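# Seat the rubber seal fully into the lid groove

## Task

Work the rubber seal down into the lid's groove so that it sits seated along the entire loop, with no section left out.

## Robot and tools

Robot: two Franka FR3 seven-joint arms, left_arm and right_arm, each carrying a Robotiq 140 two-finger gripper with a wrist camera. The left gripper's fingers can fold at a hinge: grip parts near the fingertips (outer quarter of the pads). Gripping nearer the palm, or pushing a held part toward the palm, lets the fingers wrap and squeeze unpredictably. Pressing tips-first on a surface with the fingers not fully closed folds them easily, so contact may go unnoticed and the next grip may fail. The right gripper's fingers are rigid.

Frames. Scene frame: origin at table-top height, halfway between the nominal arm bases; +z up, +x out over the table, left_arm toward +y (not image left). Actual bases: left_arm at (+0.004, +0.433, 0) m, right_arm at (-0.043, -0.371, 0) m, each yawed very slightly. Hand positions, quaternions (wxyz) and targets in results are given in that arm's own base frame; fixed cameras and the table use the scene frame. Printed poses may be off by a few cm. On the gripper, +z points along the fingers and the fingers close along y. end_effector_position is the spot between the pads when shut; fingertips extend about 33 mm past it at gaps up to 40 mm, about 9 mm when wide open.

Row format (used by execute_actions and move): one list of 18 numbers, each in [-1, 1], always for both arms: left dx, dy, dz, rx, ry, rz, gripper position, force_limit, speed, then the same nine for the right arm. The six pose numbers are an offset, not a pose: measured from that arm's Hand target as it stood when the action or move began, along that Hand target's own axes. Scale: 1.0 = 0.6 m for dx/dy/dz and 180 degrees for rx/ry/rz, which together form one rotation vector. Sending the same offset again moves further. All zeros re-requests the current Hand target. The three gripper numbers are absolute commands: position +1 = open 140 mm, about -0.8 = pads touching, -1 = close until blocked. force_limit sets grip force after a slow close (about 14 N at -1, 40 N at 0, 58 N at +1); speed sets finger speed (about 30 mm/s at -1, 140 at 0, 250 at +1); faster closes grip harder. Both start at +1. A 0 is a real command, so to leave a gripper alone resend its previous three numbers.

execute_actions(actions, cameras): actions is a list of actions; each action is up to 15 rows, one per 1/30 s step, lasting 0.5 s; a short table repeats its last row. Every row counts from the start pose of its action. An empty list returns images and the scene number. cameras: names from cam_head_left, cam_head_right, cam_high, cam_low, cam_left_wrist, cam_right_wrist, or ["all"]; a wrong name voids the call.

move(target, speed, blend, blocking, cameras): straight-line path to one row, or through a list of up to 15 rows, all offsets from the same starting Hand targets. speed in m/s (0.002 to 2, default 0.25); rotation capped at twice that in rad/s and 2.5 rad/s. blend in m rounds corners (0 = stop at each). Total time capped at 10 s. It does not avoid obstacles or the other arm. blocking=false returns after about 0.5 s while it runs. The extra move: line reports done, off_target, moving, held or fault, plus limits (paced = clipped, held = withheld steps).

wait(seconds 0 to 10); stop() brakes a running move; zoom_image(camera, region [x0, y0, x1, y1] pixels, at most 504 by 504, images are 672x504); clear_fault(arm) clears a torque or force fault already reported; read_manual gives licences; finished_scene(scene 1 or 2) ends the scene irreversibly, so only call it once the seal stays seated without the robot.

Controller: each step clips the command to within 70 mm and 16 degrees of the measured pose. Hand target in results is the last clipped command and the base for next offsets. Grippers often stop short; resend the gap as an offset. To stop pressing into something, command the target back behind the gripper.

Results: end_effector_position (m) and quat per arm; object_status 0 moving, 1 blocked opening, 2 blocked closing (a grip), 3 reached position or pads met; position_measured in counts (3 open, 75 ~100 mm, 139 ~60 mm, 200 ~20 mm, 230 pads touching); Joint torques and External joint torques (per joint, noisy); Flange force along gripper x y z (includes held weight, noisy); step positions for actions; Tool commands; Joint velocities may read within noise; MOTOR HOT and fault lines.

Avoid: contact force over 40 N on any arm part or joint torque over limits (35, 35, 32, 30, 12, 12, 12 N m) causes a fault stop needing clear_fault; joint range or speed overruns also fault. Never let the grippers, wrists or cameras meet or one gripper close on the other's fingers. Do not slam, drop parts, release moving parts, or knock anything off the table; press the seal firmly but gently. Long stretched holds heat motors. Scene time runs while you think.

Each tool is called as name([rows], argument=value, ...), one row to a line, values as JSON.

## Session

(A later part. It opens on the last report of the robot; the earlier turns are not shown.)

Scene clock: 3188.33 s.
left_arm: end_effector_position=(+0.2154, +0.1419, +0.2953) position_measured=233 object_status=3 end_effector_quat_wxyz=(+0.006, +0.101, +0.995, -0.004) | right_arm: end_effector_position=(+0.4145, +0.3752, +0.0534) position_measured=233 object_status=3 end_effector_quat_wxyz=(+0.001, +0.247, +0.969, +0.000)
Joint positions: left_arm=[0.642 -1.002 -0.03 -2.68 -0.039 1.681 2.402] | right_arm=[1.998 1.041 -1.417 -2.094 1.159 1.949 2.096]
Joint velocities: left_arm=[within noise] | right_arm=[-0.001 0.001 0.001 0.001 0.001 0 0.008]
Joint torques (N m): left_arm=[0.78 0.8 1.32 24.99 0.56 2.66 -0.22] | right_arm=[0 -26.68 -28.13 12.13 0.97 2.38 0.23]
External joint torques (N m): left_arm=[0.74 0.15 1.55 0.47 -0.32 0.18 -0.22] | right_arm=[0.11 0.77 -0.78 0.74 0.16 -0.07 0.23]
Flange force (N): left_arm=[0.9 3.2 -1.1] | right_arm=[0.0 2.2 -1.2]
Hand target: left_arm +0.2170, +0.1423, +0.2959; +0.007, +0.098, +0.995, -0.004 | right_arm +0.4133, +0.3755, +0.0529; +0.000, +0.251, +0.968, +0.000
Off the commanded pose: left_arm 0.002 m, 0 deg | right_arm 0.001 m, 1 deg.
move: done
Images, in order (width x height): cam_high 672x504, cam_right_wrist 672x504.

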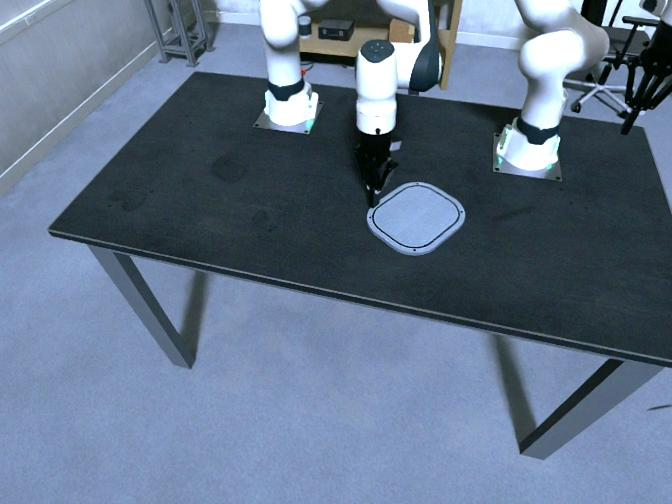

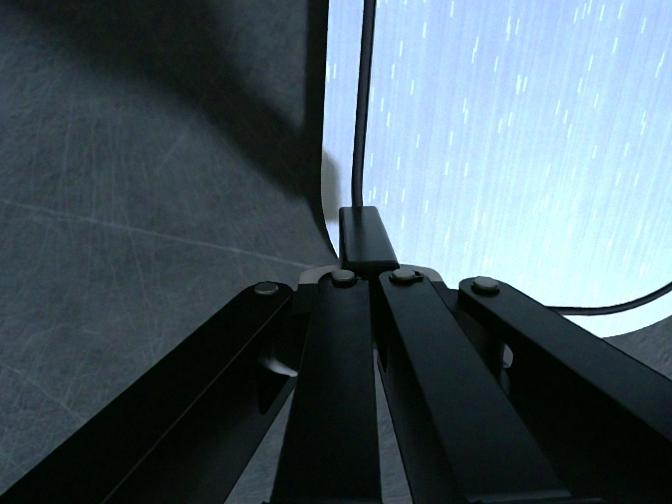

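move([
  [0,0,0,0,0,0,-1,-1,0,0.035,0.0025,0.005,0,0,0.026,-1,-1,0],
  [0,0,0,0,0,0,-1,-1,0,0.035,0.0025,0.0248,0,0,0.026,-1,-1,0],
  [0,0,0,0,0,0,-1,-1,0,0.0362,-0.0006,0.0398,0,0,0.026,-1,-1,0],
], speed=[0.05,0.04,0.025], blend=[0.003,0.002,0])

move([
  [0,0,0,0,0,0,-1,-1,0,-0.001,0.003,-0.036,0,0,0,-1,-1,0],
  [0,0,0,0,0,0,-1,-1,0,0.0,0.003,-0.036,0,0,0,-1,-1,0],
], speed=0.06, blend=[0.002,0], cameras=["cam_right_wrist"])

zoom_image(camera="cam_right_wrist", region=[290, 10, 490, 240])

Scene clock: 3227.83 s.
left_arm: end_effector_position=(+0.2154, +0.1419, +0.2953) position_measured=233 object_status=3 end_effector_quat_wxyz=(+0.006, +0.101, +0.995, -0.004) | right_arm: end_effector_position=(+0.3951, +0.3885, +0.0353) position_measured=233 object_status=3 end_effector_quat_wxyz=(-0.001, +0.287, +0.958, +0.003)
Joint positions: left_arm=[0.642 -1.002 -0.03 -2.68 -0.039 1.681 2.402] | right_arm=[2.039 1.068 -1.394 -2.114 1.209 1.962 2.193]
Joint velocities: left_arm=[within noise] | right_arm=[0 0.001 0 0.001 0.004 0.004 0.001]
Joint torques (N m): left_arm=[0.77 0.77 1.31 25.04 0.55 2.67 -0.23] | right_arm=[-1.58 -23.73 -22.05 9.58 2.01 2.82 0.15]
External joint torques (N m): left_arm=[0.75 0.17 1.51 0.51 -0.32 0.19 -0.23] | right_arm=[-1.4 3.95 5.64 -1.02 1.18 0.34 0.15]
Flange force (N): left_arm=[0.8 3.3 -1.1] | right_arm=[-4.0 7.9 19.0]
Hand target: left_arm +0.2170, +0.1423, +0.2959; +0.007, +0.098, +0.995, -0.004 | right_arm +0.3941, +0.3857, +0.0291; +0.000, +0.291, +0.957, +0.000
Off the commanded pose: left_arm 0.002 m, 0 deg | right_arm 0.007 m, 1 deg.
move: off_target (right_arm)

Scene clock: 3228.80 s.
left_arm: end_effector_position=(+0.2154, +0.1419, +0.2953) position_measured=233 object_status=3 end_effector_quat_wxyz=(+0.006, +0.101, +0.995, -0.004) | right_arm: end_effector_position=(+0.3968, +0.3865, +0.0502) position_measured=233 object_status=3 end_effector_quat_wxyz=(+0.002, +0.288, +0.958, +0.001)
Joint positions: left_arm=[0.642 -1.002 -0.03 -2.68 -0.039 1.681 2.402] | right_arm=[2.051 1.061 -1.427 -2.112 1.182 1.941 2.204]
Joint velocities: left_arm=[within noise] | right_arm=[-0.002 -0.001 0 0 -0.001 -0.004 0.006]
Joint torques (N m): left_arm=[0.73 0.77 1.35 25.04 0.56 2.65 -0.21] | right_arm=[0.12 -26.51 -28.8 11.84 0.61 2.3 0.27]
External joint torques (N m): left_arm=[0.74 0.17 1.59 0.47 -0.31 0.17 -0.21] | right_arm=[-0.01 0.64 -1.15 0.78 -0.22 -0.17 0.27]
Flange force (N): left_arm=[1.0 3.3 -1.1] | right_arm=[0.1 2.3 -2.7]
Hand target: left_arm +0.2170, +0.1423, +0.2959; +0.007, +0.098, +0.995, -0.004 | right_arm +0.3951, +0.3872, +0.0507; +0.000, +0.291, +0.957, +0.000
Off the commanded pose: left_arm 0.002 m, 0 deg | right_arm 0.002 m, 0 deg.
move: done; blend cut to 0.0003 m at target 1
Images, in order (width x height): cam_right_wrist 672x504.

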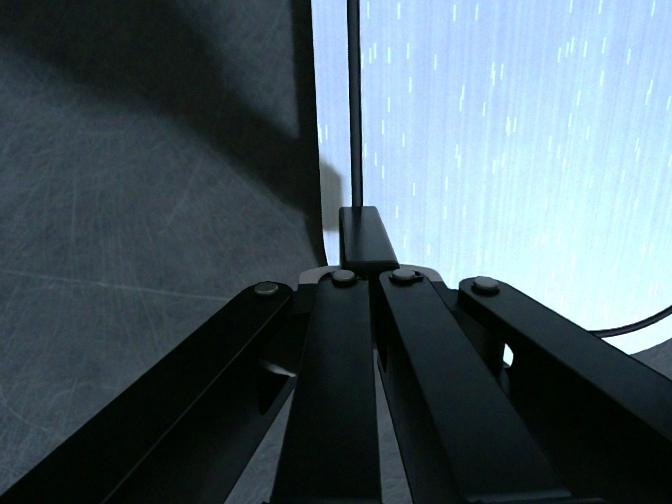

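Scaled by 2.191 from the camera's 672x504 image, which has a finer 960x720 frame.

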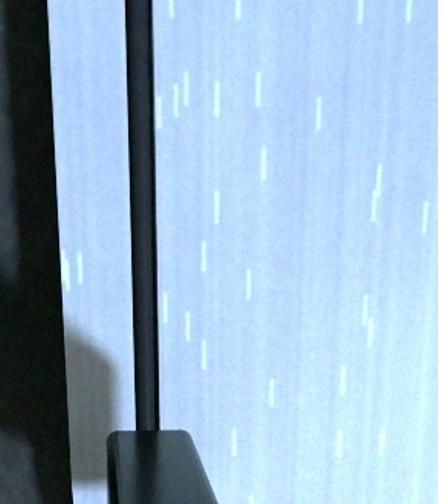

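move([
  [0,0,0,0,0,0,-1,-1,0,0.0,0.025,0.01,0,0,0,-1,-1,0],
  [0,0,0,0,0,0,-1,-1,0,0.0,0.025,0.022,0,0,0,-1,-1,0],
  [0,0,0,0,0,0,-1,-1,0,0.0012,0.022,0.036,0,0,0,-1,-1,0],
], speed=[0.05,0.04,0.025], blend=[0.003,0.002,0])

move([
  [0,0,0,0,0,0,-1,-1,0,-0.0012,0.003,-0.036,0,0,0,-1,-1,0],
  [0,0,0,0,0,0,-1,-1,0,0.033,-0.025,-0.036,0,0,0,-1,-1,0],
], speed=0.06, blend=[0.002,0], cameras=["cam_right_wrist"])

zoom_image(camera="cam_right_wrist", region=[290, 10, 490, 240])

Scene clock: 3244.47 s.
left_arm: end_effector_position=(+0.2154, +0.1419, +0.2953) position_measured=233 object_status=3 end_effector_quat_wxyz=(+0.006, +0.101, +0.995, -0.004) | right_arm: end_effector_position=(+0.4026, +0.4000, +0.0344) position_measured=233 object_status=3 end_effector_quat_wxyz=(-0.001, +0.288, +0.958, +0.002)
Joint positions: left_arm=[0.642 -1.002 -0.03 -2.68 -0.039 1.681 2.402] | right_arm=[2.006 1.081 -1.379 -2.063 1.206 1.95 2.216]
Joint velocities: left_arm=[within noise] | right_arm=[-0.001 0.002 0 0.001 0.004 0.003 0.001]
Joint torques (N m): left_arm=[0.78 0.77 1.32 25.01 0.55 2.66 -0.22] | right_arm=[-1.2 -25.53 -23.47 10.16 2.26 2.9 0.08]
External joint torques (N m): left_arm=[0.77 0.15 1.52 0.46 -0.32 0.18 -0.22] | right_arm=[-1.24 3.63 4.5 -0.47 1.43 0.45 0.08]
Flange force (N): left_arm=[0.9 3.1 -1.0] | right_arm=[-3.7 7.8 16.2]
Hand target: left_arm +0.2170, +0.1423, +0.2959; +0.007, +0.098, +0.995, -0.004 | right_arm +0.4018, +0.3986, +0.0291; +0.000, +0.291, +0.957, +0.000
Off the commanded pose: left_arm 0.002 m, 0 deg | right_arm 0.006 m, 0 deg.
move: off_target (right_arm)

Scene clock: 3245.70 s.
left_arm: end_effector_position=(+0.2154, +0.1419, +0.2953) position_measured=233 object_status=3 end_effector_quat_wxyz=(+0.006, +0.101, +0.995, -0.004) | right_arm: end_effector_position=(+0.3780, +0.3969, +0.0506) position_measured=233 object_status=3 end_effector_quat_wxyz=(+0.001, +0.285, +0.958, -0.001)
Joint positions: left_arm=[0.642 -1.002 -0.03 -2.68 -0.039 1.681 2.402] | right_arm=[2.104 1.065 -1.437 -2.128 1.184 1.936 2.233]
Joint velocities: left_arm=[within noise] | right_arm=[0 0 -0.001 -0.003 0.001 0.001 0.006]
Joint torques (N m): left_arm=[0.74 0.8 1.32 25.01 0.55 2.66 -0.21] | right_arm=[0.16 -25.95 -28.61 11.31 1.28 2.5 0.26]
External joint torques (N m): left_arm=[0.76 0.26 1.54 0.41 -0.32 0.18 -0.21] | right_arm=[-0.02 0.78 -0.98 0.29 0.44 0.03 0.26]
Flange force (N): left_arm=[0.7 3.4 -1.0] | right_arm=[0.5 0.6 -0.8]
Hand target: left_arm +0.2170, +0.1423, +0.2959; +0.007, +0.098, +0.995, -0.004 | right_arm +0.3770, +0.3971, +0.0507; +0.000, +0.291, +0.957, +0.000
Off the commanded pose: left_arm 0.002 m, 0 deg | right_arm 0.001 m, 1 deg.
move: done
Images, in order (width x height): cam_right_wrist 672x504.

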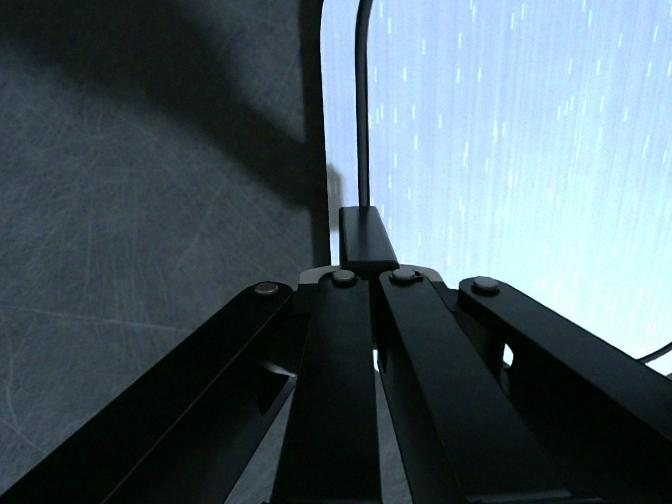

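Scaled by 2.191 from the camera's 672x504 image, which has a finer 960x720 frame.

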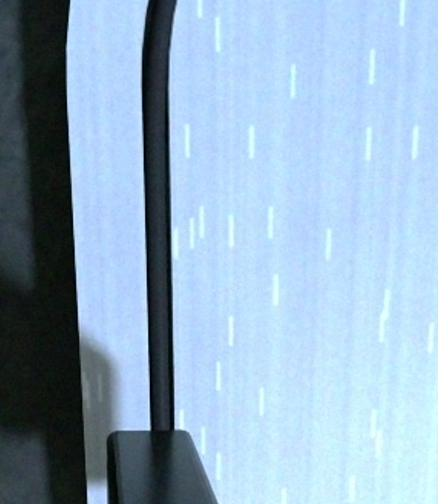

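move([
  [0,0,0,0,0,0,-1,-1,0,0.002,0.0073,0.01,0,0,0,-1,-1,0],
  [0,0,0,0,0,0,-1,-1,0,0.002,0.0073,0.022,0,0,0,-1,-1,0],
  [0,0,0,0,0,0,-1,-1,0,0.0032,0.0043,0.036,0,0,0,-1,-1,0],
], speed=[0.05,0.04,0.025], blend=[0.003,0.002,0])

move([
  [0,0,0,0,0,0,-1,-1,0,-0.0012,0.003,-0.036,0,0,0,-1,-1,0],
  [0,0,0,0,0,0,-1,-1,0,0.033,0.0015,-0.036,0,0,0,-1,-1,0],
], speed=0.06, blend=[0.002,0], cameras=["cam_right_wrist"])

zoom_image(camera="cam_right_wrist", region=[290, 10, 490, 240])

Scene clock: 3264.13 s.
left_arm: end_effector_position=(+0.2154, +0.1419, +0.2953) position_measured=233 object_status=3 end_effector_quat_wxyz=(+0.006, +0.101, +0.995, -0.004) | right_arm: end_effector_position=(+0.3778, +0.4026, +0.0354) position_measured=233 object_status=3 end_effector_quat_wxyz=(-0.001, +0.290, +0.957, +0.003)
Joint positions: left_arm=[0.642 -1.002 -0.03 -2.68 -0.039 1.681 2.402] | right_arm=[2.086 1.078 -1.402 -2.12 1.217 1.953 2.236]
Joint velocities: left_arm=[within noise] | right_arm=[-0.001 0 0.001 0 0.002 0.004 -0.001]
Joint torques (N m): left_arm=[0.8 0.76 1.34 25.03 0.55 2.66 -0.2] | right_arm=[-1.57 -23.63 -21.85 9.72 2.24 2.94 0.06]
External joint torques (N m): left_arm=[0.78 0.21 1.53 0.4 -0.32 0.17 -0.2] | right_arm=[-1.64 3.89 5.89 -0.79 1.4 0.48 0.06]
Flange force (N): left_arm=[0.9 3.3 -0.9] | right_arm=[-4.4 9.3 20.2]
Hand target: left_arm +0.2170, +0.1423, +0.2959; +0.007, +0.098, +0.995, -0.004 | right_arm +0.3769, +0.4003, +0.0291; +0.000, +0.291, +0.957, +0.000
Off the commanded pose: left_arm 0.002 m, 0 deg | right_arm 0.007 m, 0 deg.
move: off_target (right_arm)

Scene clock: 3265.60 s.
left_arm: end_effector_position=(+0.2154, +0.1419, +0.2953) position_measured=233 object_status=3 end_effector_quat_wxyz=(+0.006, +0.101, +0.995, -0.004) | right_arm: end_effector_position=(+0.3621, +0.4133, +0.0511) position_measured=233 object_status=3 end_effector_quat_wxyz=(+0.001, +0.286, +0.958, +0.001)
Joint positions: left_arm=[0.642 -1.002 -0.03 -2.68 -0.039 1.681 2.402] | right_arm=[2.145 1.071 -1.44 -2.127 1.192 1.932 2.271]
Joint velocities: left_arm=[within noise] | right_arm=[0 0 -0.001 -0.001 0 0 0.007]
Joint torques (N m): left_arm=[0.76 0.76 1.33 25.03 0.56 2.65 -0.22] | right_arm=[-0.21 -25.94 -28.96 11.08 0.95 2.32 0.21]
External joint torques (N m): left_arm=[0.76 0.2 1.55 0.41 -0.32 0.17 -0.22] | right_arm=[-0.1 0.79 -1.11 0.38 0.12 -0.16 0.21]
Flange force (N): left_arm=[0.9 3.3 -1.0] | right_arm=[0.2 1.1 -1.8]
Hand target: left_arm +0.2170, +0.1423, +0.2959; +0.007, +0.098, +0.995, -0.004 | right_arm +0.3609, +0.4121, +0.0507; +0.000, +0.291, +0.957, +0.000
Off the commanded pose: left_arm 0.002 m, 0 deg | right_arm 0.002 m, 1 deg.
move: done
Images, in order (width x height): cam_right_wrist 672x504.

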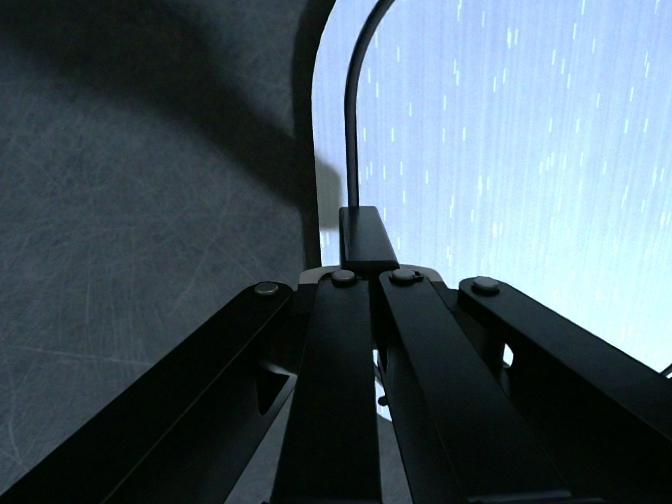

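Scaled by 2.191 from the camera's 672x504 image, which has a finer 960x720 frame.

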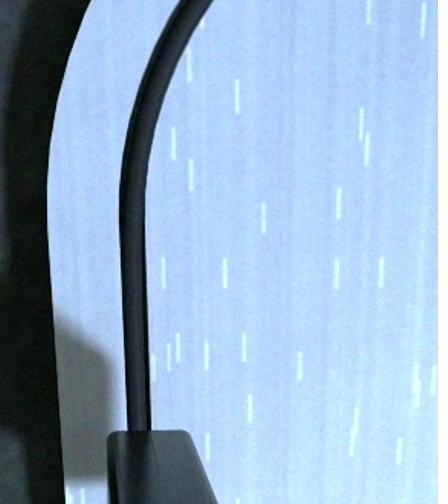

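move([
  [0,0,0,0,0,0,-1,-1,0,0.002,-0.0008,0.01,0,0,0,-1,-1,0],
  [0,0,0,0,0,0,-1,-1,0,0.002,-0.0008,0.022,0,0,0,-1,-1,0],
  [0,0,0,0,0,0,-1,-1,0,0.0032,-0.0038,0.0345,0,0,0,-1,-1,0],
], speed=[0.05,0.04,0.025], blend=[0.003,0.002,0])

move([
  [0,0,0,0,0,0,-1,-1,0,-0.0012,0.003,-0.0345,0,0,0,-1,-1,0],
  [0,0,0,0,0,0,-1,-1,0,0.033,0.000,-0.0345,0,0,0.04,-1,-1,0],
], speed=0.06, blend=[0.002,0], cameras=["cam_right_wrist"])

zoom_image(camera="cam_right_wrist", region=[290, 10, 490, 240])

Scene clock: 3277.80 s.
left_arm: end_effector_position=(+0.2154, +0.1419, +0.2953) position_measured=233 object_status=3 end_effector_quat_wxyz=(+0.006, +0.101, +0.995, -0.004) | right_arm: end_effector_position=(+0.3578, +0.4140, +0.0355) position_measured=233 object_status=3 end_effector_quat_wxyz=(-0.002, +0.291, +0.957, +0.002)
Joint positions: left_arm=[0.642 -1.002 -0.03 -2.68 -0.039 1.681 2.402] | right_arm=[2.139 1.081 -1.41 -2.134 1.222 1.948 2.272]
Joint torques (N m): left_arm=[0.77 0.8 1.33 25.04 0.56 2.65 -0.21] | right_arm=[-1.62 -22.93 -22.07 9.17 1.99 3.32 -0.01]
External joint torques (N m): left_arm=[0.76 0.3 1.57 0.41 -0.32 0.17 -0.2] | right_arm=[-1.78 4.14 5.63 -1.25 1.15 0.87 -0.01]
Flange force (N): left_arm=[0.7 3.6 -1.0] | right_arm=[-4.3 7.8 20.2]
Hand target: left_arm +0.2170, +0.1423, +0.2959; +0.007, +0.098, +0.995, -0.004 | right_arm +0.3581, +0.4113, +0.0300; +0.000, +0.291, +0.957, +0.000
Off the commanded pose: left_arm 0.002 m, 0 deg | right_arm 0.006 m, 0 deg.
move: off_target (right_arm)

Scene clock: 3280.23 s.
left_arm: end_effector_position=(+0.2154, +0.1419, +0.2953) position_measured=233 object_status=3 end_effector_quat_wxyz=(+0.006, +0.101, +0.995, -0.004) | right_arm: end_effector_position=(+0.3427, +0.4232, +0.0513) position_measured=233 object_status=3 end_effector_quat_wxyz=(+0.001, +0.345, +0.939, +0.001)
Joint positions: left_arm=[0.642 -1.002 -0.03 -2.68 -0.039 1.681 2.402] | right_arm=[2.199 1.086 -1.454 -2.142 1.205 1.919 2.426]
Joint velocities: left_arm=[within noise] | right_arm=[-0.001 0 0 0 0.002 -0.001 0.005]
Joint torques (N m): left_arm=[0.77 0.79 1.33 25.04 0.55 2.65 -0.22] | right_arm=[-0.06 -25.57 -28.82 10.72 1.01 2.45 0.3]
External joint torques (N m): left_arm=[0.77 0.18 1.56 0.49 -0.32 0.17 -0.22] | right_arm=[-0.13 0.66 -0.98 0.23 0.16 -0.02 0.3]
Flange force (N): left_arm=[0.9 3.3 -1.2] | right_arm=[0.5 0.6 -1.4]
Hand target: left_arm +0.2170, +0.1423, +0.2959; +0.007, +0.098, +0.995, -0.004 | right_arm +0.3416, +0.4223, +0.0507; +0.000, +0.350, +0.937, +0.000
Off the commanded pose: left_arm 0.002 m, 0 deg | right_arm 0.002 m, 1 deg.
move: done
Images, in order (width x height): cam_right_wrist 672x504.

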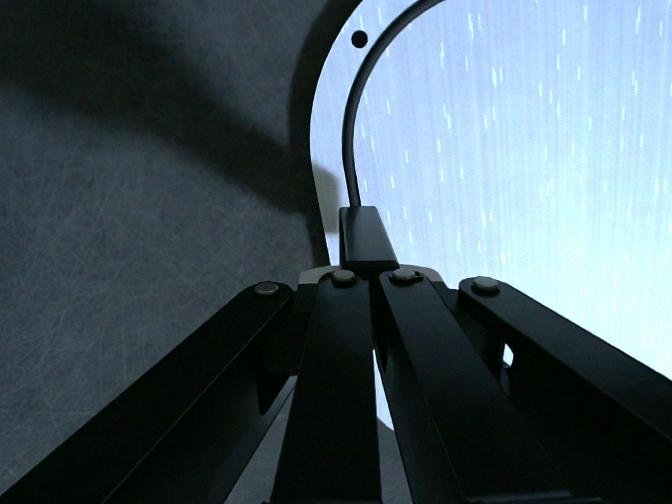

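Scaled by 2.191 from the camera's 672x504 image, which has a finer 960x720 frame.

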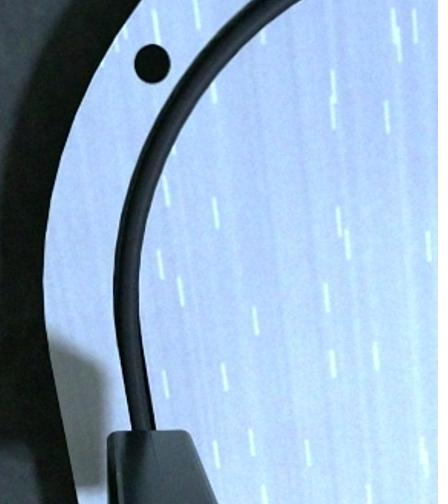

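move([
  [0,0,0,0,0,0,-1,-1,0,0.002,0.0018,0.01,0,0,0,-1,-1,0],
  [0,0,0,0,0,0,-1,-1,0,0.002,0.0018,0.022,0,0,0,-1,-1,0],
  [0,0,0,0,0,0,-1,-1,0,0.0024,-0.0012,0.0345,0,0,0,-1,-1,0],
], speed=[0.05,0.04,0.025], blend=[0.003,0.002,0])

move([
  [0,0,0,0,0,0,-1,-1,0,-0.0004,0.003,-0.0345,0,0,0,-1,-1,0],
  [0,0,0,0,0,0,-1,-1,0,-0.0004,0.003,-0.06,0,0,-0.5,-1,-1,0],
  [0,0,0,0,0,0,-1,-1,0,0.1,-0.02,-0.1,0,0,-0.9999,-1,-1,0],
], speed=[0.06,0.15,0.15], blend=[0.002,0.01,0], cameras=["cam_right_wrist"])

Scene clock: 3307.17 s.
left_arm: end_effector_position=(+0.2154, +0.1419, +0.2953) position_measured=233 object_status=3 end_effector_quat_wxyz=(+0.006, +0.101, +0.995, -0.004) | right_arm: end_effector_position=(+0.3397, +0.4251, +0.0356) position_measured=233 object_status=3 end_effector_quat_wxyz=(-0.002, +0.349, +0.937, +0.001)
Joint positions: left_arm=[0.642 -1.002 -0.03 -2.68 -0.039 1.681 2.402] | right_arm=[2.189 1.097 -1.422 -2.143 1.236 1.934 2.428]
Joint torques (N m): left_arm=[0.81 0.78 1.35 25.07 0.55 2.66 -0.2] | right_arm=[-1.74 -22.79 -22.08 9.13 2.36 3.36 0.03]
External joint torques (N m): left_arm=[0.87 0.27 1.62 0.47 -0.31 0.18 -0.2] | right_arm=[-1.61 4.09 5.98 -0.82 1.51 0.89 0.03]
Flange force (N): left_arm=[0.9 3.7 -1.1] | right_arm=[-2.5 9.3 21.2]
Hand target: left_arm +0.2170, +0.1423, +0.2959; +0.007, +0.098, +0.995, -0.004 | right_arm +0.3400, +0.4227, +0.0300; +0.000, +0.350, +0.937, +0.000
Off the commanded pose: left_arm 0.002 m, 0 deg | right_arm 0.006 m, 0 deg.
move: off_target (right_arm)

Scene clock: 3318.23 s.
left_arm: end_effector_position=(+0.2154, +0.1419, +0.2953) position_measured=233 object_status=3 end_effector_quat_wxyz=(+0.006, +0.101, +0.995, -0.004) | right_arm: end_effector_position=(+0.2955, +0.4480, +0.0858) position_measured=233 object_status=3 end_effector_quat_wxyz=(+0.002, +0.880, -0.475, +0.000)
Joint positions: left_arm=[0.642 -1.002 -0.03 -2.68 -0.039 1.681 2.402] | right_arm=[1.963 0.279 -0.986 -2.237 0.333 2.362 0.171]
Joint velocities: left_arm=[within noise] | right_arm=[0.001 0.002 0 -0.001 -0.001 0 -0.006]
Joint torques (N m): left_arm=[0.77 0.78 1.29 25.03 0.56 2.66 -0.2] | right_arm=[-0.95 -23.68 -6.5 21.15 0.23 2.81 -0.2]
External joint torques (N m): left_arm=[0.75 0.23 1.52 0.43 -0.32 0.18 -0.2] | right_arm=[-0.93 0.51 0.64 -0.07 -0.3 0.23 -0.2]
Flange force (N): left_arm=[0.8 3.3 -1.0] | right_arm=[-0.4 -5.0 4.3]
Hand target: left_arm +0.2170, +0.1423, +0.2959; +0.007, +0.098, +0.995, -0.004 | right_arm +0.2960, +0.4481, +0.0860; +0.000, +0.883, -0.470, +0.000 (not the last commanded pose)
Off the commanded pose: left_arm 0.002 m, 0 deg | right_arm 0.011 m, 16 deg.
move: off_target (right_arm; path cut at 10 s); path passed 2 of 3 targets
Images, in order (width x height): cam_right_wrist 672x504.

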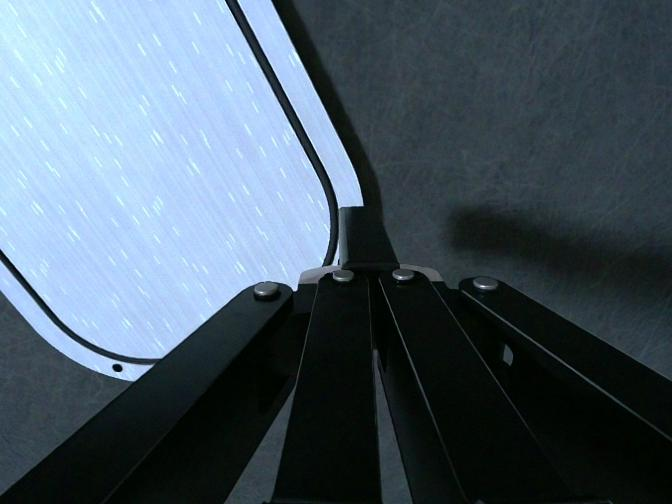

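move(target=[0,0,0,0,0,0,-1,-1,0,0,0,-0.05,0,0,-0.887,-1,-1,0], speed=0.3, cameras=["cam_right_wrist"])

Scene clock: 3338.10 s.
left_arm: end_effector_position=(+0.2154, +0.1419, +0.2953) position_measured=233 object_status=3 end_effector_quat_wxyz=(+0.006, +0.101, +0.995, -0.004) | right_arm: end_effector_position=(+0.2969, +0.4489, +0.1170) position_measured=233 object_status=3 end_effector_quat_wxyz=(+0.000, +0.622, +0.783, +0.002)
Joint positions: left_arm=[0.642 -1.002 -0.03 -2.68 -0.039 1.681 2.402] | right_arm=[1.364 0.106 -0.381 -2.23 0.053 2.333 -2.422]
Joint velocities: left_arm=[within noise] | right_arm=[0 -0.001 0 0.001 -0.001 0 -0.006]
Joint torques (N m): left_arm=[0.77 0.74 1.34 25.02 0.55 2.67 -0.21] | right_arm=[-0.99 -30.48 -0.55 23.09 1.13 2.5 -0.13]
External joint torques (N m): left_arm=[0.77 0.17 1.58 0.4 -0.33 0.18 -0.21] | right_arm=[-1.01 1.61 0.57 0.64 0.45 -0.12 -0.13]
Flange force (N): left_arm=[1.0 3.2 -0.9] | right_arm=[4.9 6.6 2.8]
Hand target: left_arm +0.2170, +0.1423, +0.2959; +0.007, +0.098, +0.995, -0.004 | right_arm +0.2961, +0.4482, +0.1160; +0.000, +0.618, +0.786, +0.000
Off the commanded pose: left_arm 0.002 m, 0 deg | right_arm 0.001 m, 1 deg.
move: done
Images, in order (width x height): cam_right_wrist 672x504.

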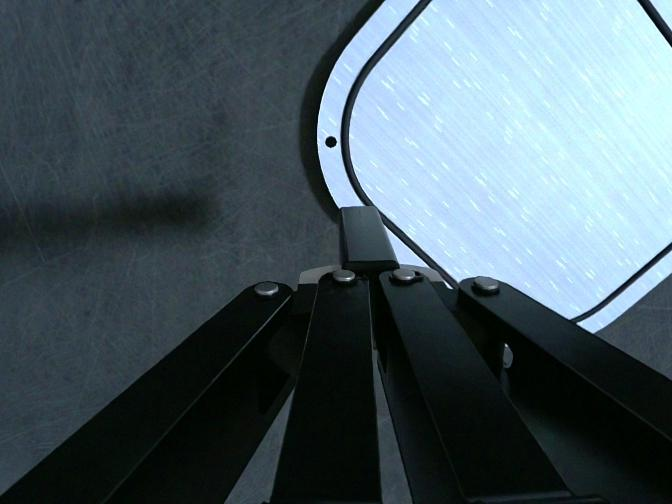

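zoom_image(camera="cam_right_wrist", region=[300, 0, 470, 220])

Scaled by 2.291 from the camera's 672x504 image, which has a finer 960x720 frame.

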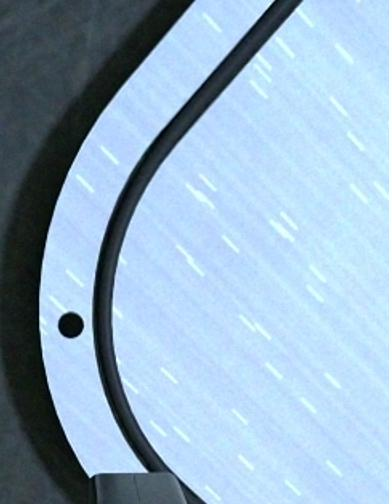

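move([
  [0,0,0,0,0,0,-1,-1,0,-0.0317,0.0367,0.115,0,0,-0.11,-1,-1,0],
  [0,0,0,0,0,0,-1,-1,0,-0.0317,0.0367,0.1333,0,0,-0.11,-1,-1,0],
  [0,0,0,0,0,0,-1,-1,0,-0.0344,0.0335,0.1463,0,0,-0.11,-1,-1,0],
], speed=[0.1,0.04,0.025], blend=[0.003,0.002,0])

Scene clock: 3370.50 s.
left_arm: end_effector_position=(+0.2154, +0.1419, +0.2953) position_measured=233 object_status=3 end_effector_quat_wxyz=(+0.006, +0.101, +0.995, -0.004) | right_arm: end_effector_position=(+0.3214, +0.4348, +0.0331) position_measured=233 object_status=3 end_effector_quat_wxyz=(+0.000, +0.477, +0.879, +0.002)
Joint positions: left_arm=[0.642 -1.002 -0.03 -2.68 -0.039 1.681 2.402] | right_arm=[1.206 0.274 -0.268 -2.258 0.125 2.522 -2.871]
Joint velocities: left_arm=[within noise] | right_arm=[0.001 0 -0.001 0 0.001 0.002 -0.006]
Joint torques (N m): left_arm=[0.8 0.8 1.33 25.04 0.55 2.65 -0.22] | right_arm=[-1.07 -30.71 -1.31 18.56 1.03 3.38 -0.17]
External joint torques (N m): left_arm=[0.82 0.19 1.6 0.51 -0.32 0.18 -0.21] | right_arm=[-1.07 5.43 0.69 -1.45 0.47 0.81 -0.17]
Flange force (N): left_arm=[0.9 3.5 -1.2] | right_arm=[1.0 7.7 15.2]
Hand target: left_arm +0.2170, +0.1423, +0.2959; +0.007, +0.098, +0.995, -0.004 | right_arm +0.3204, +0.4328, +0.0282; +0.000, +0.474, +0.880, +0.000
Off the commanded pose: left_arm 0.002 m, 0 deg | right_arm 0.005 m, 0 deg.
move: off_target (right_arm)

move([
  [0,0,0,0,0,0,-1,-1,0,0.0015,0.0042,-0.035,0,0,0,-1,-1,0],
  [0,0,0,0,0,0,-1,-1,0,0.0302,-0.0072,-0.035,0,0,0.085,-1,-1,0],
  [0,0,0,0,0,0,-1,-1,0,0.0302,-0.0072,-0.013,0,0,0.085,-1,-1,0],
  [0,0,0,0,0,0,-1,-1,0,0.0287,-0.0111,0.0003,0,0,0.085,-1,-1,0],
], speed=[0.06,0.08,0.04,0.025], blend=[0.003,0.003,0.002,0])

Scene clock: 3386.87 s.
left_arm: end_effector_position=(+0.2154, +0.1419, +0.2953) position_measured=233 object_status=3 end_effector_quat_wxyz=(+0.006, +0.101, +0.995, -0.004) | right_arm: end_effector_position=(+0.3067, +0.4451, +0.0331) position_measured=233 object_status=3 end_effector_quat_wxyz=(-0.001, +0.584, +0.812, +0.002)
Joint positions: left_arm=[0.642 -1.002 -0.03 -2.68 -0.039 1.681 2.402] | right_arm=[1.312 0.28 -0.339 -2.258 0.162 2.52 -2.612]
Joint velocities: left_arm=[within noise] | right_arm=[0.002 0 0 0.001 0.003 0.005 0]
Joint torques (N m): left_arm=[0.79 0.83 1.33 25.02 0.55 2.66 -0.21] | right_arm=[-0.11 -30.59 -2.17 18.76 0.96 3.42 0.19]
External joint torques (N m): left_arm=[0.77 0.19 1.55 0.48 -0.33 0.18 -0.21] | right_arm=[-0.07 5.03 0.51 -1.25 0.4 0.82 0.19]
Flange force (N): left_arm=[0.9 3.3 -1.1] | right_arm=[4.3 5.4 13.7]
Hand target: left_arm +0.2170, +0.1423, +0.2959; +0.007, +0.098, +0.995, -0.004 | right_arm +0.3054, +0.4435, +0.0280; +0.000, +0.587, +0.809, +0.000
Off the commanded pose: left_arm 0.002 m, 0 deg | right_arm 0.005 m, 0 deg.
move: off_target (right_arm)

move([
  [0,0,0,0,0,0,-1,-1,0,0.0025,0.0035,-0.035,0,0,0,-1,-1,0],
  [0,0,0,0,0,0,-1,-1,0,0.0340,-0.0094,-0.035,0,0,0.073,-1,-1,0],
  [0,0,0,0,0,0,-1,-1,0,0.0340,-0.0094,-0.013,0,0,0.073,-1,-1,0],
  [0,0,0,0,0,0,-1,-1,0,0.0314,-0.0126,0.0003,0,0,0.073,-1,-1,0],
], speed=[0.06,0.08,0.04,0.025], blend=[0.003,0.003,0.002,0])

move(target=[0,0,0,0,0,0,-1,-1,0,-0.025,0.0025,-0.05,0,0,0,-1,-1,0], speed=0.08, cameras=["cam_right_wrist"])

zoom_image(camera="cam_right_wrist", region=[280, 0, 480, 220])

Scene clock: 3405.60 s.
left_arm: end_effector_position=(+0.2154, +0.1419, +0.2953) position_measured=233 object_status=3 end_effector_quat_wxyz=(+0.006, +0.101, +0.995, -0.004) | right_arm: end_effector_position=(+0.2935, +0.4609, +0.0330) position_measured=233 object_status=3 end_effector_quat_wxyz=(-0.002, +0.674, +0.739, +0.001)
Joint positions: left_arm=[0.642 -1.002 -0.03 -2.68 -0.039 1.681 2.402] | right_arm=[1.415 0.303 -0.407 -2.236 0.205 2.508 -2.375]
Joint velocities: left_arm=[within noise] | right_arm=[0.001 -0.001 0 0 0.002 0.004 0.002]
Joint torques (N m): left_arm=[0.78 0.79 1.31 25.04 0.56 2.66 -0.21] | right_arm=[-0.09 -30.59 -2.85 18.91 0.91 3.26 0.11]
External joint torques (N m): left_arm=[0.8 0.23 1.54 0.41 -0.31 0.17 -0.21] | right_arm=[-0.17 5.15 0.57 -1.27 0.35 0.64 0.11]
Flange force (N): left_arm=[0.9 3.4 -1.0] | right_arm=[6.0 4.8 13.8]
Hand target: left_arm +0.2170, +0.1423, +0.2959; +0.007, +0.098, +0.995, -0.004 | right_arm +0.2923, +0.4591, +0.0278; +0.000, +0.676, +0.737, +0.000
Off the commanded pose: left_arm 0.002 m, 0 deg | right_arm 0.006 m, 0 deg.
move: off_target (right_arm)

Scene clock: 3406.63 s.
left_arm: end_effector_position=(+0.2154, +0.1419, +0.2953) position_measured=233 object_status=3 end_effector_quat_wxyz=(+0.006, +0.101, +0.995, -0.004) | right_arm: end_effector_position=(+0.2963, +0.4461, +0.0581) position_measured=233 object_status=3 end_effector_quat_wxyz=(-0.001, +0.673, +0.740, +0.002)
Joint positions: left_arm=[0.642 -1.002 -0.03 -2.68 -0.039 1.681 2.402] | right_arm=[1.432 0.221 -0.445 -2.272 0.153 2.471 -2.359]
Joint velocities: left_arm=[within noise] | right_arm=[0.002 0.001 -0.003 0 -0.002 -0.005 0.007]
Joint torques (N m): left_arm=[0.81 0.76 1.33 25.02 0.55 2.66 -0.19] | right_arm=[-0.12 -32.64 -3.28 20.79 0.31 2.48 0.19]
External joint torques (N m): left_arm=[0.8 0.2 1.56 0.42 -0.32 0.18 -0.19] | right_arm=[-0.06 0.61 -0.47 0.1 -0.28 -0.14 0.19]
Flange force (N): left_arm=[1.0 3.4 -1.0] | right_arm=[1.1 0.8 0.0]
Hand target: left_arm +0.2170, +0.1423, +0.2959; +0.007, +0.098, +0.995, -0.004 | right_arm +0.2951, +0.4443, +0.0578; +0.000, +0.676, +0.737, +0.000
Off the commanded pose: left_arm 0.002 m, 0 deg | right_arm 0.002 m, 1 deg.
move: done
Images, in order (width x height): cam_right_wrist 672x504.

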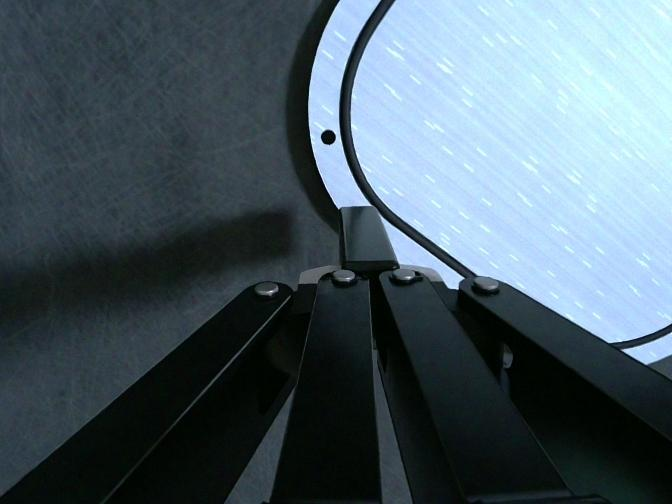

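Scaled by 2.291 from the camera's 672x504 image, which has a finer 960x720 frame.

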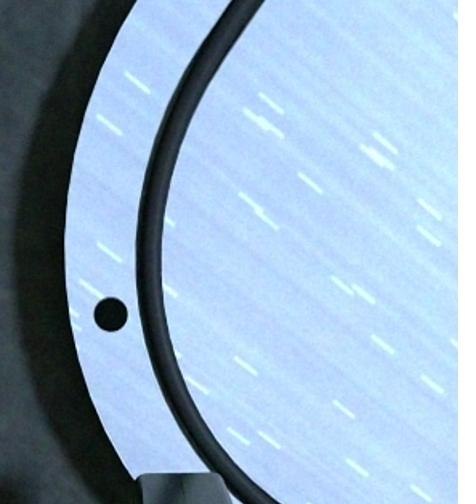

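move([
  [0,0,0,0,0,0,-1,-1,0,0.0583,-0.007,0.018,0,0,0.04,-1,-1,0],
  [0,0,0,0,0,0,-1,-1,0,0.0583,-0.007,0.0363,0,0,0.04,-1,-1,0],
  [0,0,0,0,0,0,-1,-1,0,0.055,-0.0095,0.0502,0,0,0.04,-1,-1,0],
], speed=[0.08,0.04,0.025], blend=[0.003,0.002,0])

Scene clock: 3424.83 s.
left_arm: end_effector_position=(+0.2154, +0.1419, +0.2953) position_measured=233 object_status=3 end_effector_quat_wxyz=(+0.006, +0.101, +0.995, -0.004) | right_arm: end_effector_position=(+0.2878, +0.4785, +0.0329) position_measured=233 object_status=3 end_effector_quat_wxyz=(-0.002, +0.719, +0.695, +0.001)
Joint positions: left_arm=[0.642 -1.002 -0.03 -2.68 -0.039 1.681 2.402] | right_arm=[1.472 0.338 -0.441 -2.19 0.24 2.488 -2.247]
Joint velocities: left_arm=[within noise] | right_arm=[-0.001 0.003 0 -0.001 0.003 0.005 -0.001]
Joint torques (N m): left_arm=[0.81 0.79 1.33 25.06 0.56 2.65 -0.24] | right_arm=[0.02 -31.54 -3.57 19.18 1 3.32 0.18]
External joint torques (N m): left_arm=[0.85 0.32 1.58 0.45 -0.31 0.17 -0.24] | right_arm=[-0.1 4.92 0.61 -1.09 0.44 0.7 0.18]
Flange force (N): left_arm=[0.6 3.7 -1.1] | right_arm=[6.7 3.7 13.1]
Hand target: left_arm +0.2170, +0.1423, +0.2959; +0.007, +0.098, +0.995, -0.004 | right_arm +0.2866, +0.4766, +0.0277; +0.000, +0.721, +0.693, +0.000
Off the commanded pose: left_arm 0.002 m, 0 deg | right_arm 0.006 m, 0 deg.
move: off_target (right_arm)

move([
  [0,0,0,0,0,0,-1,-1,0,0.0036,0.002,-0.035,0,0,0,-1,-1,0],
  [0,0,0,0,0,0,-1,-1,0,0.0385,-0.0017,-0.035,0,0,0.07,-1,-1,0],
  [0,0,0,0,0,0,-1,-1,0,0.0385,-0.0017,-0.013,0,0,0.07,-1,-1,0],
  [0,0,0,0,0,0,-1,-1,0,0.0348,-0.0037,0.0003,0,0,0.07,-1,-1,0],
], speed=[0.06,0.08,0.04,0.025], blend=[0.003,0.003,0.002,0])

move(target=[0,0,0,0,0,0,-1,-1,0,-0.025,0.0025,-0.05,0,0,0.06,-1,-1,0], speed=0.08, cameras=["cam_right_wrist"])

zoom_image(camera="cam_right_wrist", region=[280, 0, 480, 220])

Scene clock: 3441.20 s.
left_arm: end_effector_position=(+0.2154, +0.1419, +0.2953) position_measured=233 object_status=3 end_effector_quat_wxyz=(+0.006, +0.101, +0.995, -0.004) | right_arm: end_effector_position=(+0.2858, +0.4997, +0.0326) position_measured=233 object_status=3 end_effector_quat_wxyz=(-0.002, +0.791, +0.611, +0.001)
Joint positions: left_arm=[0.642 -1.002 -0.03 -2.68 -0.039 1.681 2.402] | right_arm=[1.555 0.397 -0.509 -2.122 0.306 2.453 -2.045]
Joint velocities: left_arm=[within noise] | right_arm=[-0.001 0 0 -0.001 0.005 0.005 0.001]
Joint torques (N m): left_arm=[0.82 0.79 1.32 25.02 0.56 2.65 -0.22] | right_arm=[-0.61 -32.7 -5.03 18.98 1.16 3.35 -0.01]
External joint torques (N m): left_arm=[0.82 0.28 1.54 0.38 -0.32 0.17 -0.22] | right_arm=[-0.56 4.66 0.89 -1.44 0.57 0.72 -0.01]
Flange force (N): left_arm=[0.8 3.5 -0.9] | right_arm=[6.1 2.7 13.3]
Hand target: left_arm +0.2170, +0.1423, +0.2959; +0.007, +0.098, +0.995, -0.004 | right_arm +0.2852, +0.4976, +0.0275; +0.000, +0.793, +0.610, +0.000
Off the commanded pose: left_arm 0.002 m, 0 deg | right_arm 0.006 m, 0 deg.
move: off_target (right_arm)

Scene clock: 3443.40 s.
left_arm: end_effector_position=(+0.2154, +0.1419, +0.2953) position_measured=233 object_status=3 end_effector_quat_wxyz=(+0.006, +0.101, +0.995, -0.004) | right_arm: end_effector_position=(+0.2841, +0.4845, +0.0585) position_measured=233 object_status=3 end_effector_quat_wxyz=(-0.001, +0.844, +0.537, +0.002)
Joint positions: left_arm=[0.642 -1.002 -0.03 -2.68 -0.039 1.681 2.402] | right_arm=[1.67 0.325 -0.635 -2.171 0.29 2.421 -1.864]
Joint velocities: left_arm=[within noise] | right_arm=[0 0 0 0 0 0 0.007]
Joint torques (N m): left_arm=[0.77 0.77 1.34 25.02 0.55 2.66 -0.23] | right_arm=[0.09 -32.45 -6.33 21.01 0.74 2.55 0.25]
External joint torques (N m): left_arm=[0.79 0.19 1.58 0.42 -0.32 0.18 -0.22] | right_arm=[0.11 1.2 -0.41 0.02 0.14 -0.11 0.25]
Flange force (N): left_arm=[1.0 3.3 -1.0] | right_arm=[3.0 0.0 1.7]
Hand target: left_arm +0.2170, +0.1423, +0.2959; +0.007, +0.098, +0.995, -0.004 | right_arm +0.2828, +0.4827, +0.0575; +0.000, +0.846, +0.533, +0.000
Off the commanded pose: left_arm 0.002 m, 0 deg | right_arm 0.002 m, 1 deg.
move: done
Images, in order (width x height): cam_right_wrist 672x504.

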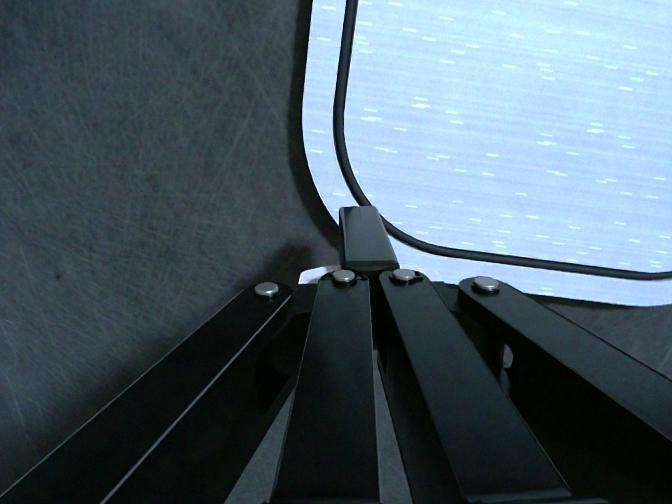

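Scaled by 2.291 from the camera's 672x504 image, which has a finer 960x720 frame.

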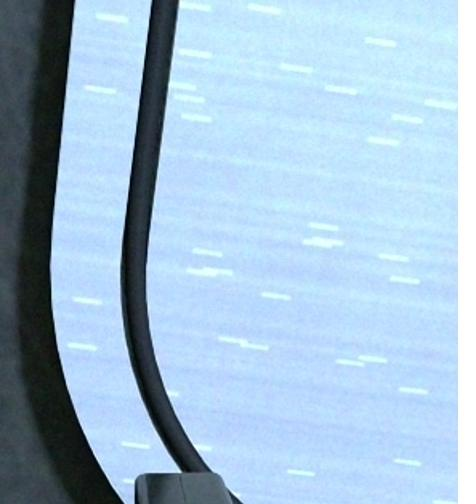

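move([
  [0,0,0,0,0,0,-1,-1,0,0.0567,-0.0123,0.0192,0,0,0,-1,-1,0],
  [0,0,0,0,0,0,-1,-1,0,0.0567,-0.0123,0.0367,0,0,0,-1,-1,0],
  [0,0,0,0,0,0,-1,-1,0,0.0525,-0.0126,0.0505,0,0,0,-1,-1,0],
], speed=[0.08,0.04,0.025], blend=[0.003,0.002,0])

move([
  [0,0,0,0,0,0,-1,-1,0,0.0042,0,-0.035,0,0,0,-1,-1,0],
  [0,0,0,0,0,0,-1,-1,0,0.0392,0.0005,-0.035,0,0,0.03,-1,-1,0],
  [0,0,0,0,0,0,-1,-1,0,0.0392,0.0005,-0.013,0,0,0.03,-1,-1,0],
  [0,0,0,0,0,0,-1,-1,0,0.035,0,0,0,0,0.03,-1,-1,0],
], speed=[0.06,0.08,0.04,0.025], blend=[0.003,0.003,0.002,0])

move([
  [0,0,0,0,0,0,-1,-1,0,0.0042,0,-0.035,0,0,0,-1,-1,0],
  [0,0,0,0,0,0,-1,-1,0,0,0,-0.05,0,0,0,-1,-1,0],
], speed=0.08, blend=[0.003,0], cameras=["cam_right_wrist"])

zoom_image(camera="cam_right_wrist", region=[280, 0, 480, 220])

Scene clock: 3463.83 s.
left_arm: end_effector_position=(+0.2154, +0.1419, +0.2953) position_measured=233 object_status=3 end_effector_quat_wxyz=(+0.006, +0.101, +0.995, -0.004) | right_arm: end_effector_position=(+0.2902, +0.5172, +0.0323) position_measured=233 object_status=3 end_effector_quat_wxyz=(-0.002, +0.848, +0.530, +0.001)
Joint positions: left_arm=[0.642 -1.002 -0.03 -2.68 -0.039 1.681 2.402] | right_arm=[1.606 0.457 -0.562 -2.052 0.366 2.416 -1.874]
Joint velocities: left_arm=[within noise] | right_arm=[-0.001 -0.001 0 0 0 0.005 -0.003]
Joint torques (N m): left_arm=[0.79 0.75 1.32 25.03 0.55 2.66 -0.21] | right_arm=[-1.04 -33.09 -5.98 18.4 1.14 3.27 -0.08]
External joint torques (N m): left_arm=[0.76 0.1 1.56 0.51 -0.33 0.19 -0.21] | right_arm=[-1 5.63 1.57 -2.34 0.53 0.6 -0.08]
Flange force (N): left_arm=[1.0 3.1 -1.1] | right_arm=[6.5 2.0 15.7]
Hand target: left_arm +0.2170, +0.1423, +0.2959; +0.007, +0.098, +0.995, -0.004 | right_arm +0.2896, +0.5144, +0.0272; +0.000, +0.846, +0.533, +0.000
Off the commanded pose: left_arm 0.002 m, 0 deg | right_arm 0.006 m, 0 deg.
move: off_target (right_arm)

Scene clock: 3465.83 s.
left_arm: end_effector_position=(+0.2154, +0.1419, +0.2953) position_measured=233 object_status=3 end_effector_quat_wxyz=(+0.006, +0.101, +0.995, -0.004) | right_arm: end_effector_position=(+0.2990, +0.5352, +0.0319) position_measured=233 object_status=3 end_effector_quat_wxyz=(-0.002, +0.870, +0.494, +0.000)
Joint positions: left_arm=[0.642 -1.002 -0.03 -2.68 -0.039 1.681 2.402] | right_arm=[1.612 0.519 -0.581 -1.967 0.406 2.373 -1.809]
Joint velocities: left_arm=[within noise] | right_arm=[-0.001 0 0 -0.002 0.001 0.004 0]
Joint torques (N m): left_arm=[0.77 0.78 1.34 25.05 0.55 2.66 -0.2] | right_arm=[-0.55 -36.04 -7.96 19.31 1.25 3.15 0.04]
External joint torques (N m): left_arm=[0.75 0.23 1.57 0.48 -0.32 0.19 -0.2] | right_arm=[-0.59 4.24 0.79 -1.47 0.63 0.5 0.05]
Flange force (N): left_arm=[0.8 3.5 -1.1] | right_arm=[5.6 0.8 10.9]
Hand target: left_arm +0.2170, +0.1423, +0.2959; +0.007, +0.098, +0.995, -0.004 | right_arm +0.2987, +0.5333, +0.0272; +0.000, +0.871, +0.492, +0.000
Off the commanded pose: left_arm 0.002 m, 0 deg | right_arm 0.005 m, 0 deg.
move: off_target (right_arm)

Scene clock: 3466.90 s.
left_arm: end_effector_position=(+0.2154, +0.1419, +0.2953) position_measured=233 object_status=3 end_effector_quat_wxyz=(+0.006, +0.101, +0.995, -0.004) | right_arm: end_effector_position=(+0.2998, +0.5354, +0.0580) position_measured=233 object_status=3 end_effector_quat_wxyz=(-0.002, +0.869, +0.496, +0.002)
Joint positions: left_arm=[0.642 -1.002 -0.03 -2.68 -0.039 1.681 2.402] | right_arm=[1.644 0.475 -0.619 -1.965 0.375 2.331 -1.793]
Joint velocities: left_arm=[within noise] | right_arm=[0.001 0.002 -0.002 0.001 0 -0.003 0.003]
Joint torques (N m): left_arm=[0.77 0.78 1.32 25.03 0.55 2.65 -0.23] | right_arm=[0.02 -37.9 -9.71 21.48 0.63 2.62 0.26]
External joint torques (N m): left_arm=[0.77 0.14 1.53 0.51 -0.32 0.19 -0.23] | right_arm=[-0.04 1.02 -1.24 0.07 -0.03 -0.04 0.26]
Flange force (N): left_arm=[0.9 3.2 -1.2] | right_arm=[2.1 0.0 0.2]
Hand target: left_arm +0.2170, +0.1423, +0.2959; +0.007, +0.098, +0.995, -0.004 | right_arm +0.2987, +0.5333, +0.0572; +0.000, +0.871, +0.492, +0.000
Off the commanded pose: left_arm 0.002 m, 0 deg | right_arm 0.003 m, 1 deg.
move: done
Images, in order (width x height): cam_right_wrist 672x504.

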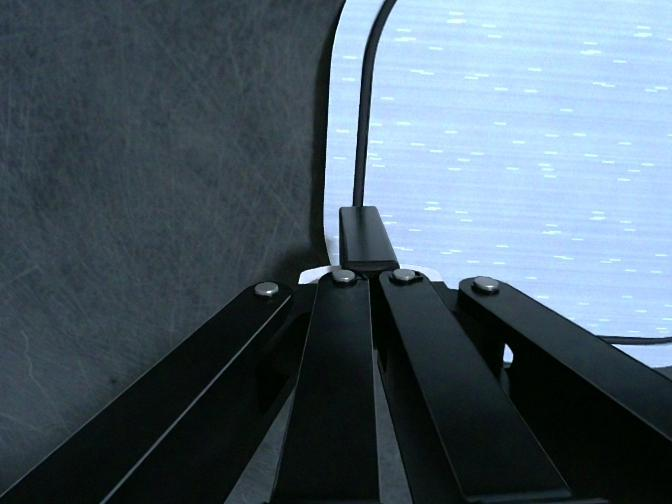

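Scaled by 2.291 from the camera's 672x504 image, which has a finer 960x720 frame.

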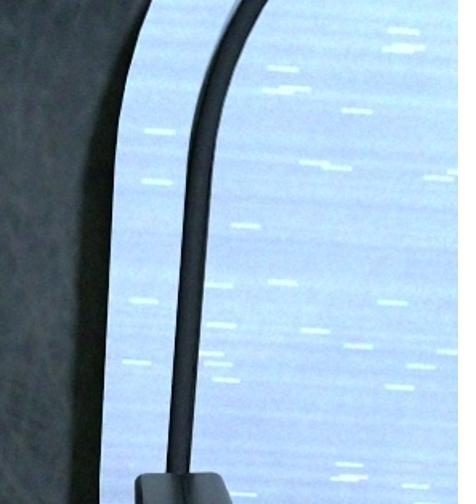

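move([
  [0,0,0,0,0,0,-1,-1,0,0.0333,0.0043,0.0187,0,0,0.015,-1,-1,0],
  [0,0,0,0,0,0,-1,-1,0,0.0333,0.0043,0.037,0,0,0.015,-1,-1,0],
  [0,0,0,0,0,0,-1,-1,0,0.0291,0.0043,0.0507,0,0,0.015,-1,-1,0],
], speed=[0.08,0.04,0.025], blend=[0.003,0.002,0])

move([
  [0,0,0,0,0,0,-1,-1,0,0.0042,0,-0.035,0,0,0,-1,-1,0],
  [0,0,0,0,0,0,-1,-1,0,0.0375,0.0035,-0.035,0,0,0,-1,-1,0],
  [0,0,0,0,0,0,-1,-1,0,0.0375,0.0035,-0.013,0,0,0,-1,-1,0],
  [0,0,0,0,0,0,-1,-1,0,0.0333,0.0035,0.0005,0,0,0,-1,-1,0],
], speed=[0.06,0.08,0.04,0.025], blend=[0.003,0.003,0.002,0])

move([
  [0,0,0,0,0,0,-1,-1,0,0.0042,0,-0.035,0,0,0,-1,-1,0],
  [0,0,0,0,0,0,-1,-1,0,0,0,-0.05,0,0,0.08,-1,-1,0],
], speed=0.08, blend=[0.003,0], cameras=["cam_right_wrist"])

zoom_image(camera="cam_right_wrist", region=[280, 0, 480, 220])

Scene clock: 3490.37 s.
left_arm: end_effector_position=(+0.2154, +0.1419, +0.2953) position_measured=233 object_status=3 end_effector_quat_wxyz=(+0.006, +0.101, +0.995, -0.004) | right_arm: end_effector_position=(+0.3102, +0.5486, +0.0314) position_measured=233 object_status=3 end_effector_quat_wxyz=(-0.001, +0.881, +0.472, +0.000)
Joint positions: left_arm=[0.642 -1.002 -0.03 -2.68 -0.039 1.681 2.402] | right_arm=[1.607 0.573 -0.595 -1.893 0.438 2.336 -1.778]
Joint velocities: left_arm=[within noise] | right_arm=[-0.001 0.001 -0.001 -0.001 0.003 0.003 0.001]
Joint torques (N m): left_arm=[0.75 0.77 1.33 25.05 0.54 2.66 -0.21] | right_arm=[-0.89 -37.58 -8.84 19.32 1.15 3.34 0.02]
External joint torques (N m): left_arm=[0.77 0.26 1.6 0.41 -0.33 0.17 -0.21] | right_arm=[-0.72 4.28 1.15 -1.55 0.5 0.69 0.02]
Flange force (N): left_arm=[0.8 3.5 -1.0] | right_arm=[5.2 0.7 11.1]
Hand target: left_arm +0.2170, +0.1423, +0.2959; +0.007, +0.098, +0.995, -0.004 | right_arm +0.3099, +0.5469, +0.0268; +0.000, +0.882, +0.471, +0.000
Off the commanded pose: left_arm 0.002 m, 0 deg | right_arm 0.005 m, 0 deg.
move: off_target (right_arm)

Scene clock: 3492.00 s.
left_arm: end_effector_position=(+0.2154, +0.1419, +0.2953) position_measured=233 object_status=3 end_effector_quat_wxyz=(+0.006, +0.101, +0.995, -0.004) | right_arm: end_effector_position=(+0.3230, +0.5639, +0.0307) position_measured=233 object_status=3 end_effector_quat_wxyz=(-0.001, +0.883, +0.470, +0.000)
Joint positions: left_arm=[0.642 -1.002 -0.03 -2.68 -0.039 1.681 2.402] | right_arm=[1.574 0.626 -0.583 -1.805 0.449 2.298 -1.775]
Joint velocities: left_arm=[within noise] | right_arm=[0.001 0 0.001 0 0 0.005 0.001]
Joint torques (N m): left_arm=[0.78 0.77 1.32 25.04 0.56 2.65 -0.19] | right_arm=[-1.16 -39.43 -9.37 19.87 1.21 3.29 -0.1]
External joint torques (N m): left_arm=[0.79 0.23 1.57 0.46 -0.31 0.18 -0.19] | right_arm=[-1.32 4.52 0.96 -1.35 0.53 0.64 -0.1]
Flange force (N): left_arm=[0.9 3.5 -1.1] | right_arm=[7.5 1.6 11.1]
Hand target: left_arm +0.2170, +0.1423, +0.2959; +0.007, +0.098, +0.995, -0.004 | right_arm +0.3228, +0.5624, +0.0264; +0.000, +0.882, +0.471, +0.000
Off the commanded pose: left_arm 0.002 m, 0 deg | right_arm 0.005 m, 0 deg.
move: off_target (right_arm)

Scene clock: 3494.83 s.
left_arm: end_effector_position=(+0.2154, +0.1419, +0.2953) position_measured=233 object_status=3 end_effector_quat_wxyz=(+0.006, +0.101, +0.995, -0.004) | right_arm: end_effector_position=(+0.3241, +0.5642, +0.0585) position_measured=233 object_status=3 end_effector_quat_wxyz=(-0.002, +0.932, +0.362, +0.003)
Joint positions: left_arm=[0.642 -1.002 -0.03 -2.68 -0.039 1.681 2.402] | right_arm=[1.665 0.612 -0.696 -1.8 0.488 2.239 -1.562]
Joint velocities: left_arm=[within noise] | right_arm=[0.001 -0.001 0 0 -0.001 -0.001 0.007]
Joint torques (N m): left_arm=[0.81 0.81 1.33 25.05 0.56 2.65 -0.2] | right_arm=[0.1 -40.15 -12.72 21.64 1.15 2.58 0.23]
External joint torques (N m): left_arm=[0.81 0.35 1.56 0.41 -0.32 0.17 -0.2] | right_arm=[0.14 1.93 -0.67 0.26 0.45 -0.11 0.22]
Flange force (N): left_arm=[0.6 3.8 -1.0] | right_arm=[5.7 -2.1 2.4]
Hand target: left_arm +0.2170, +0.1423, +0.2959; +0.007, +0.098, +0.995, -0.004 | right_arm +0.3228, +0.5624, +0.0564; +0.000, +0.934, +0.357, +0.000
Off the commanded pose: left_arm 0.002 m, 0 deg | right_arm 0.003 m, 1 deg.
move: done
Images, in order (width x height): cam_right_wrist 672x504.

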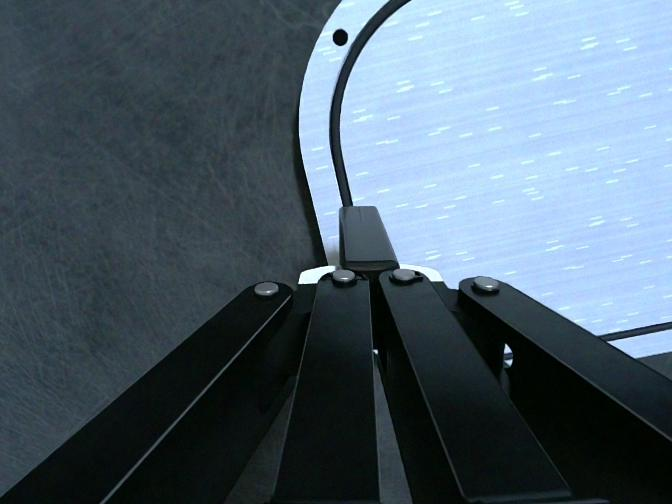

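Scaled by 2.291 from the camera's 672x504 image, which has a finer 960x720 frame.

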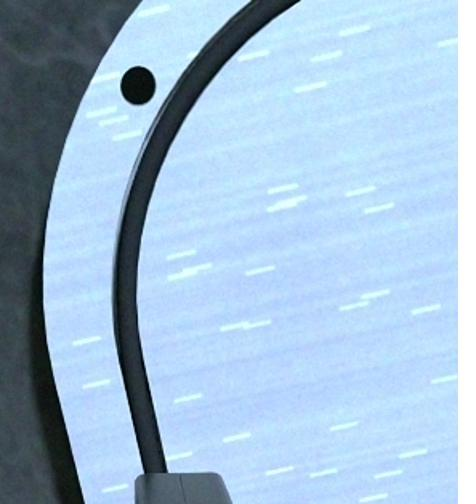

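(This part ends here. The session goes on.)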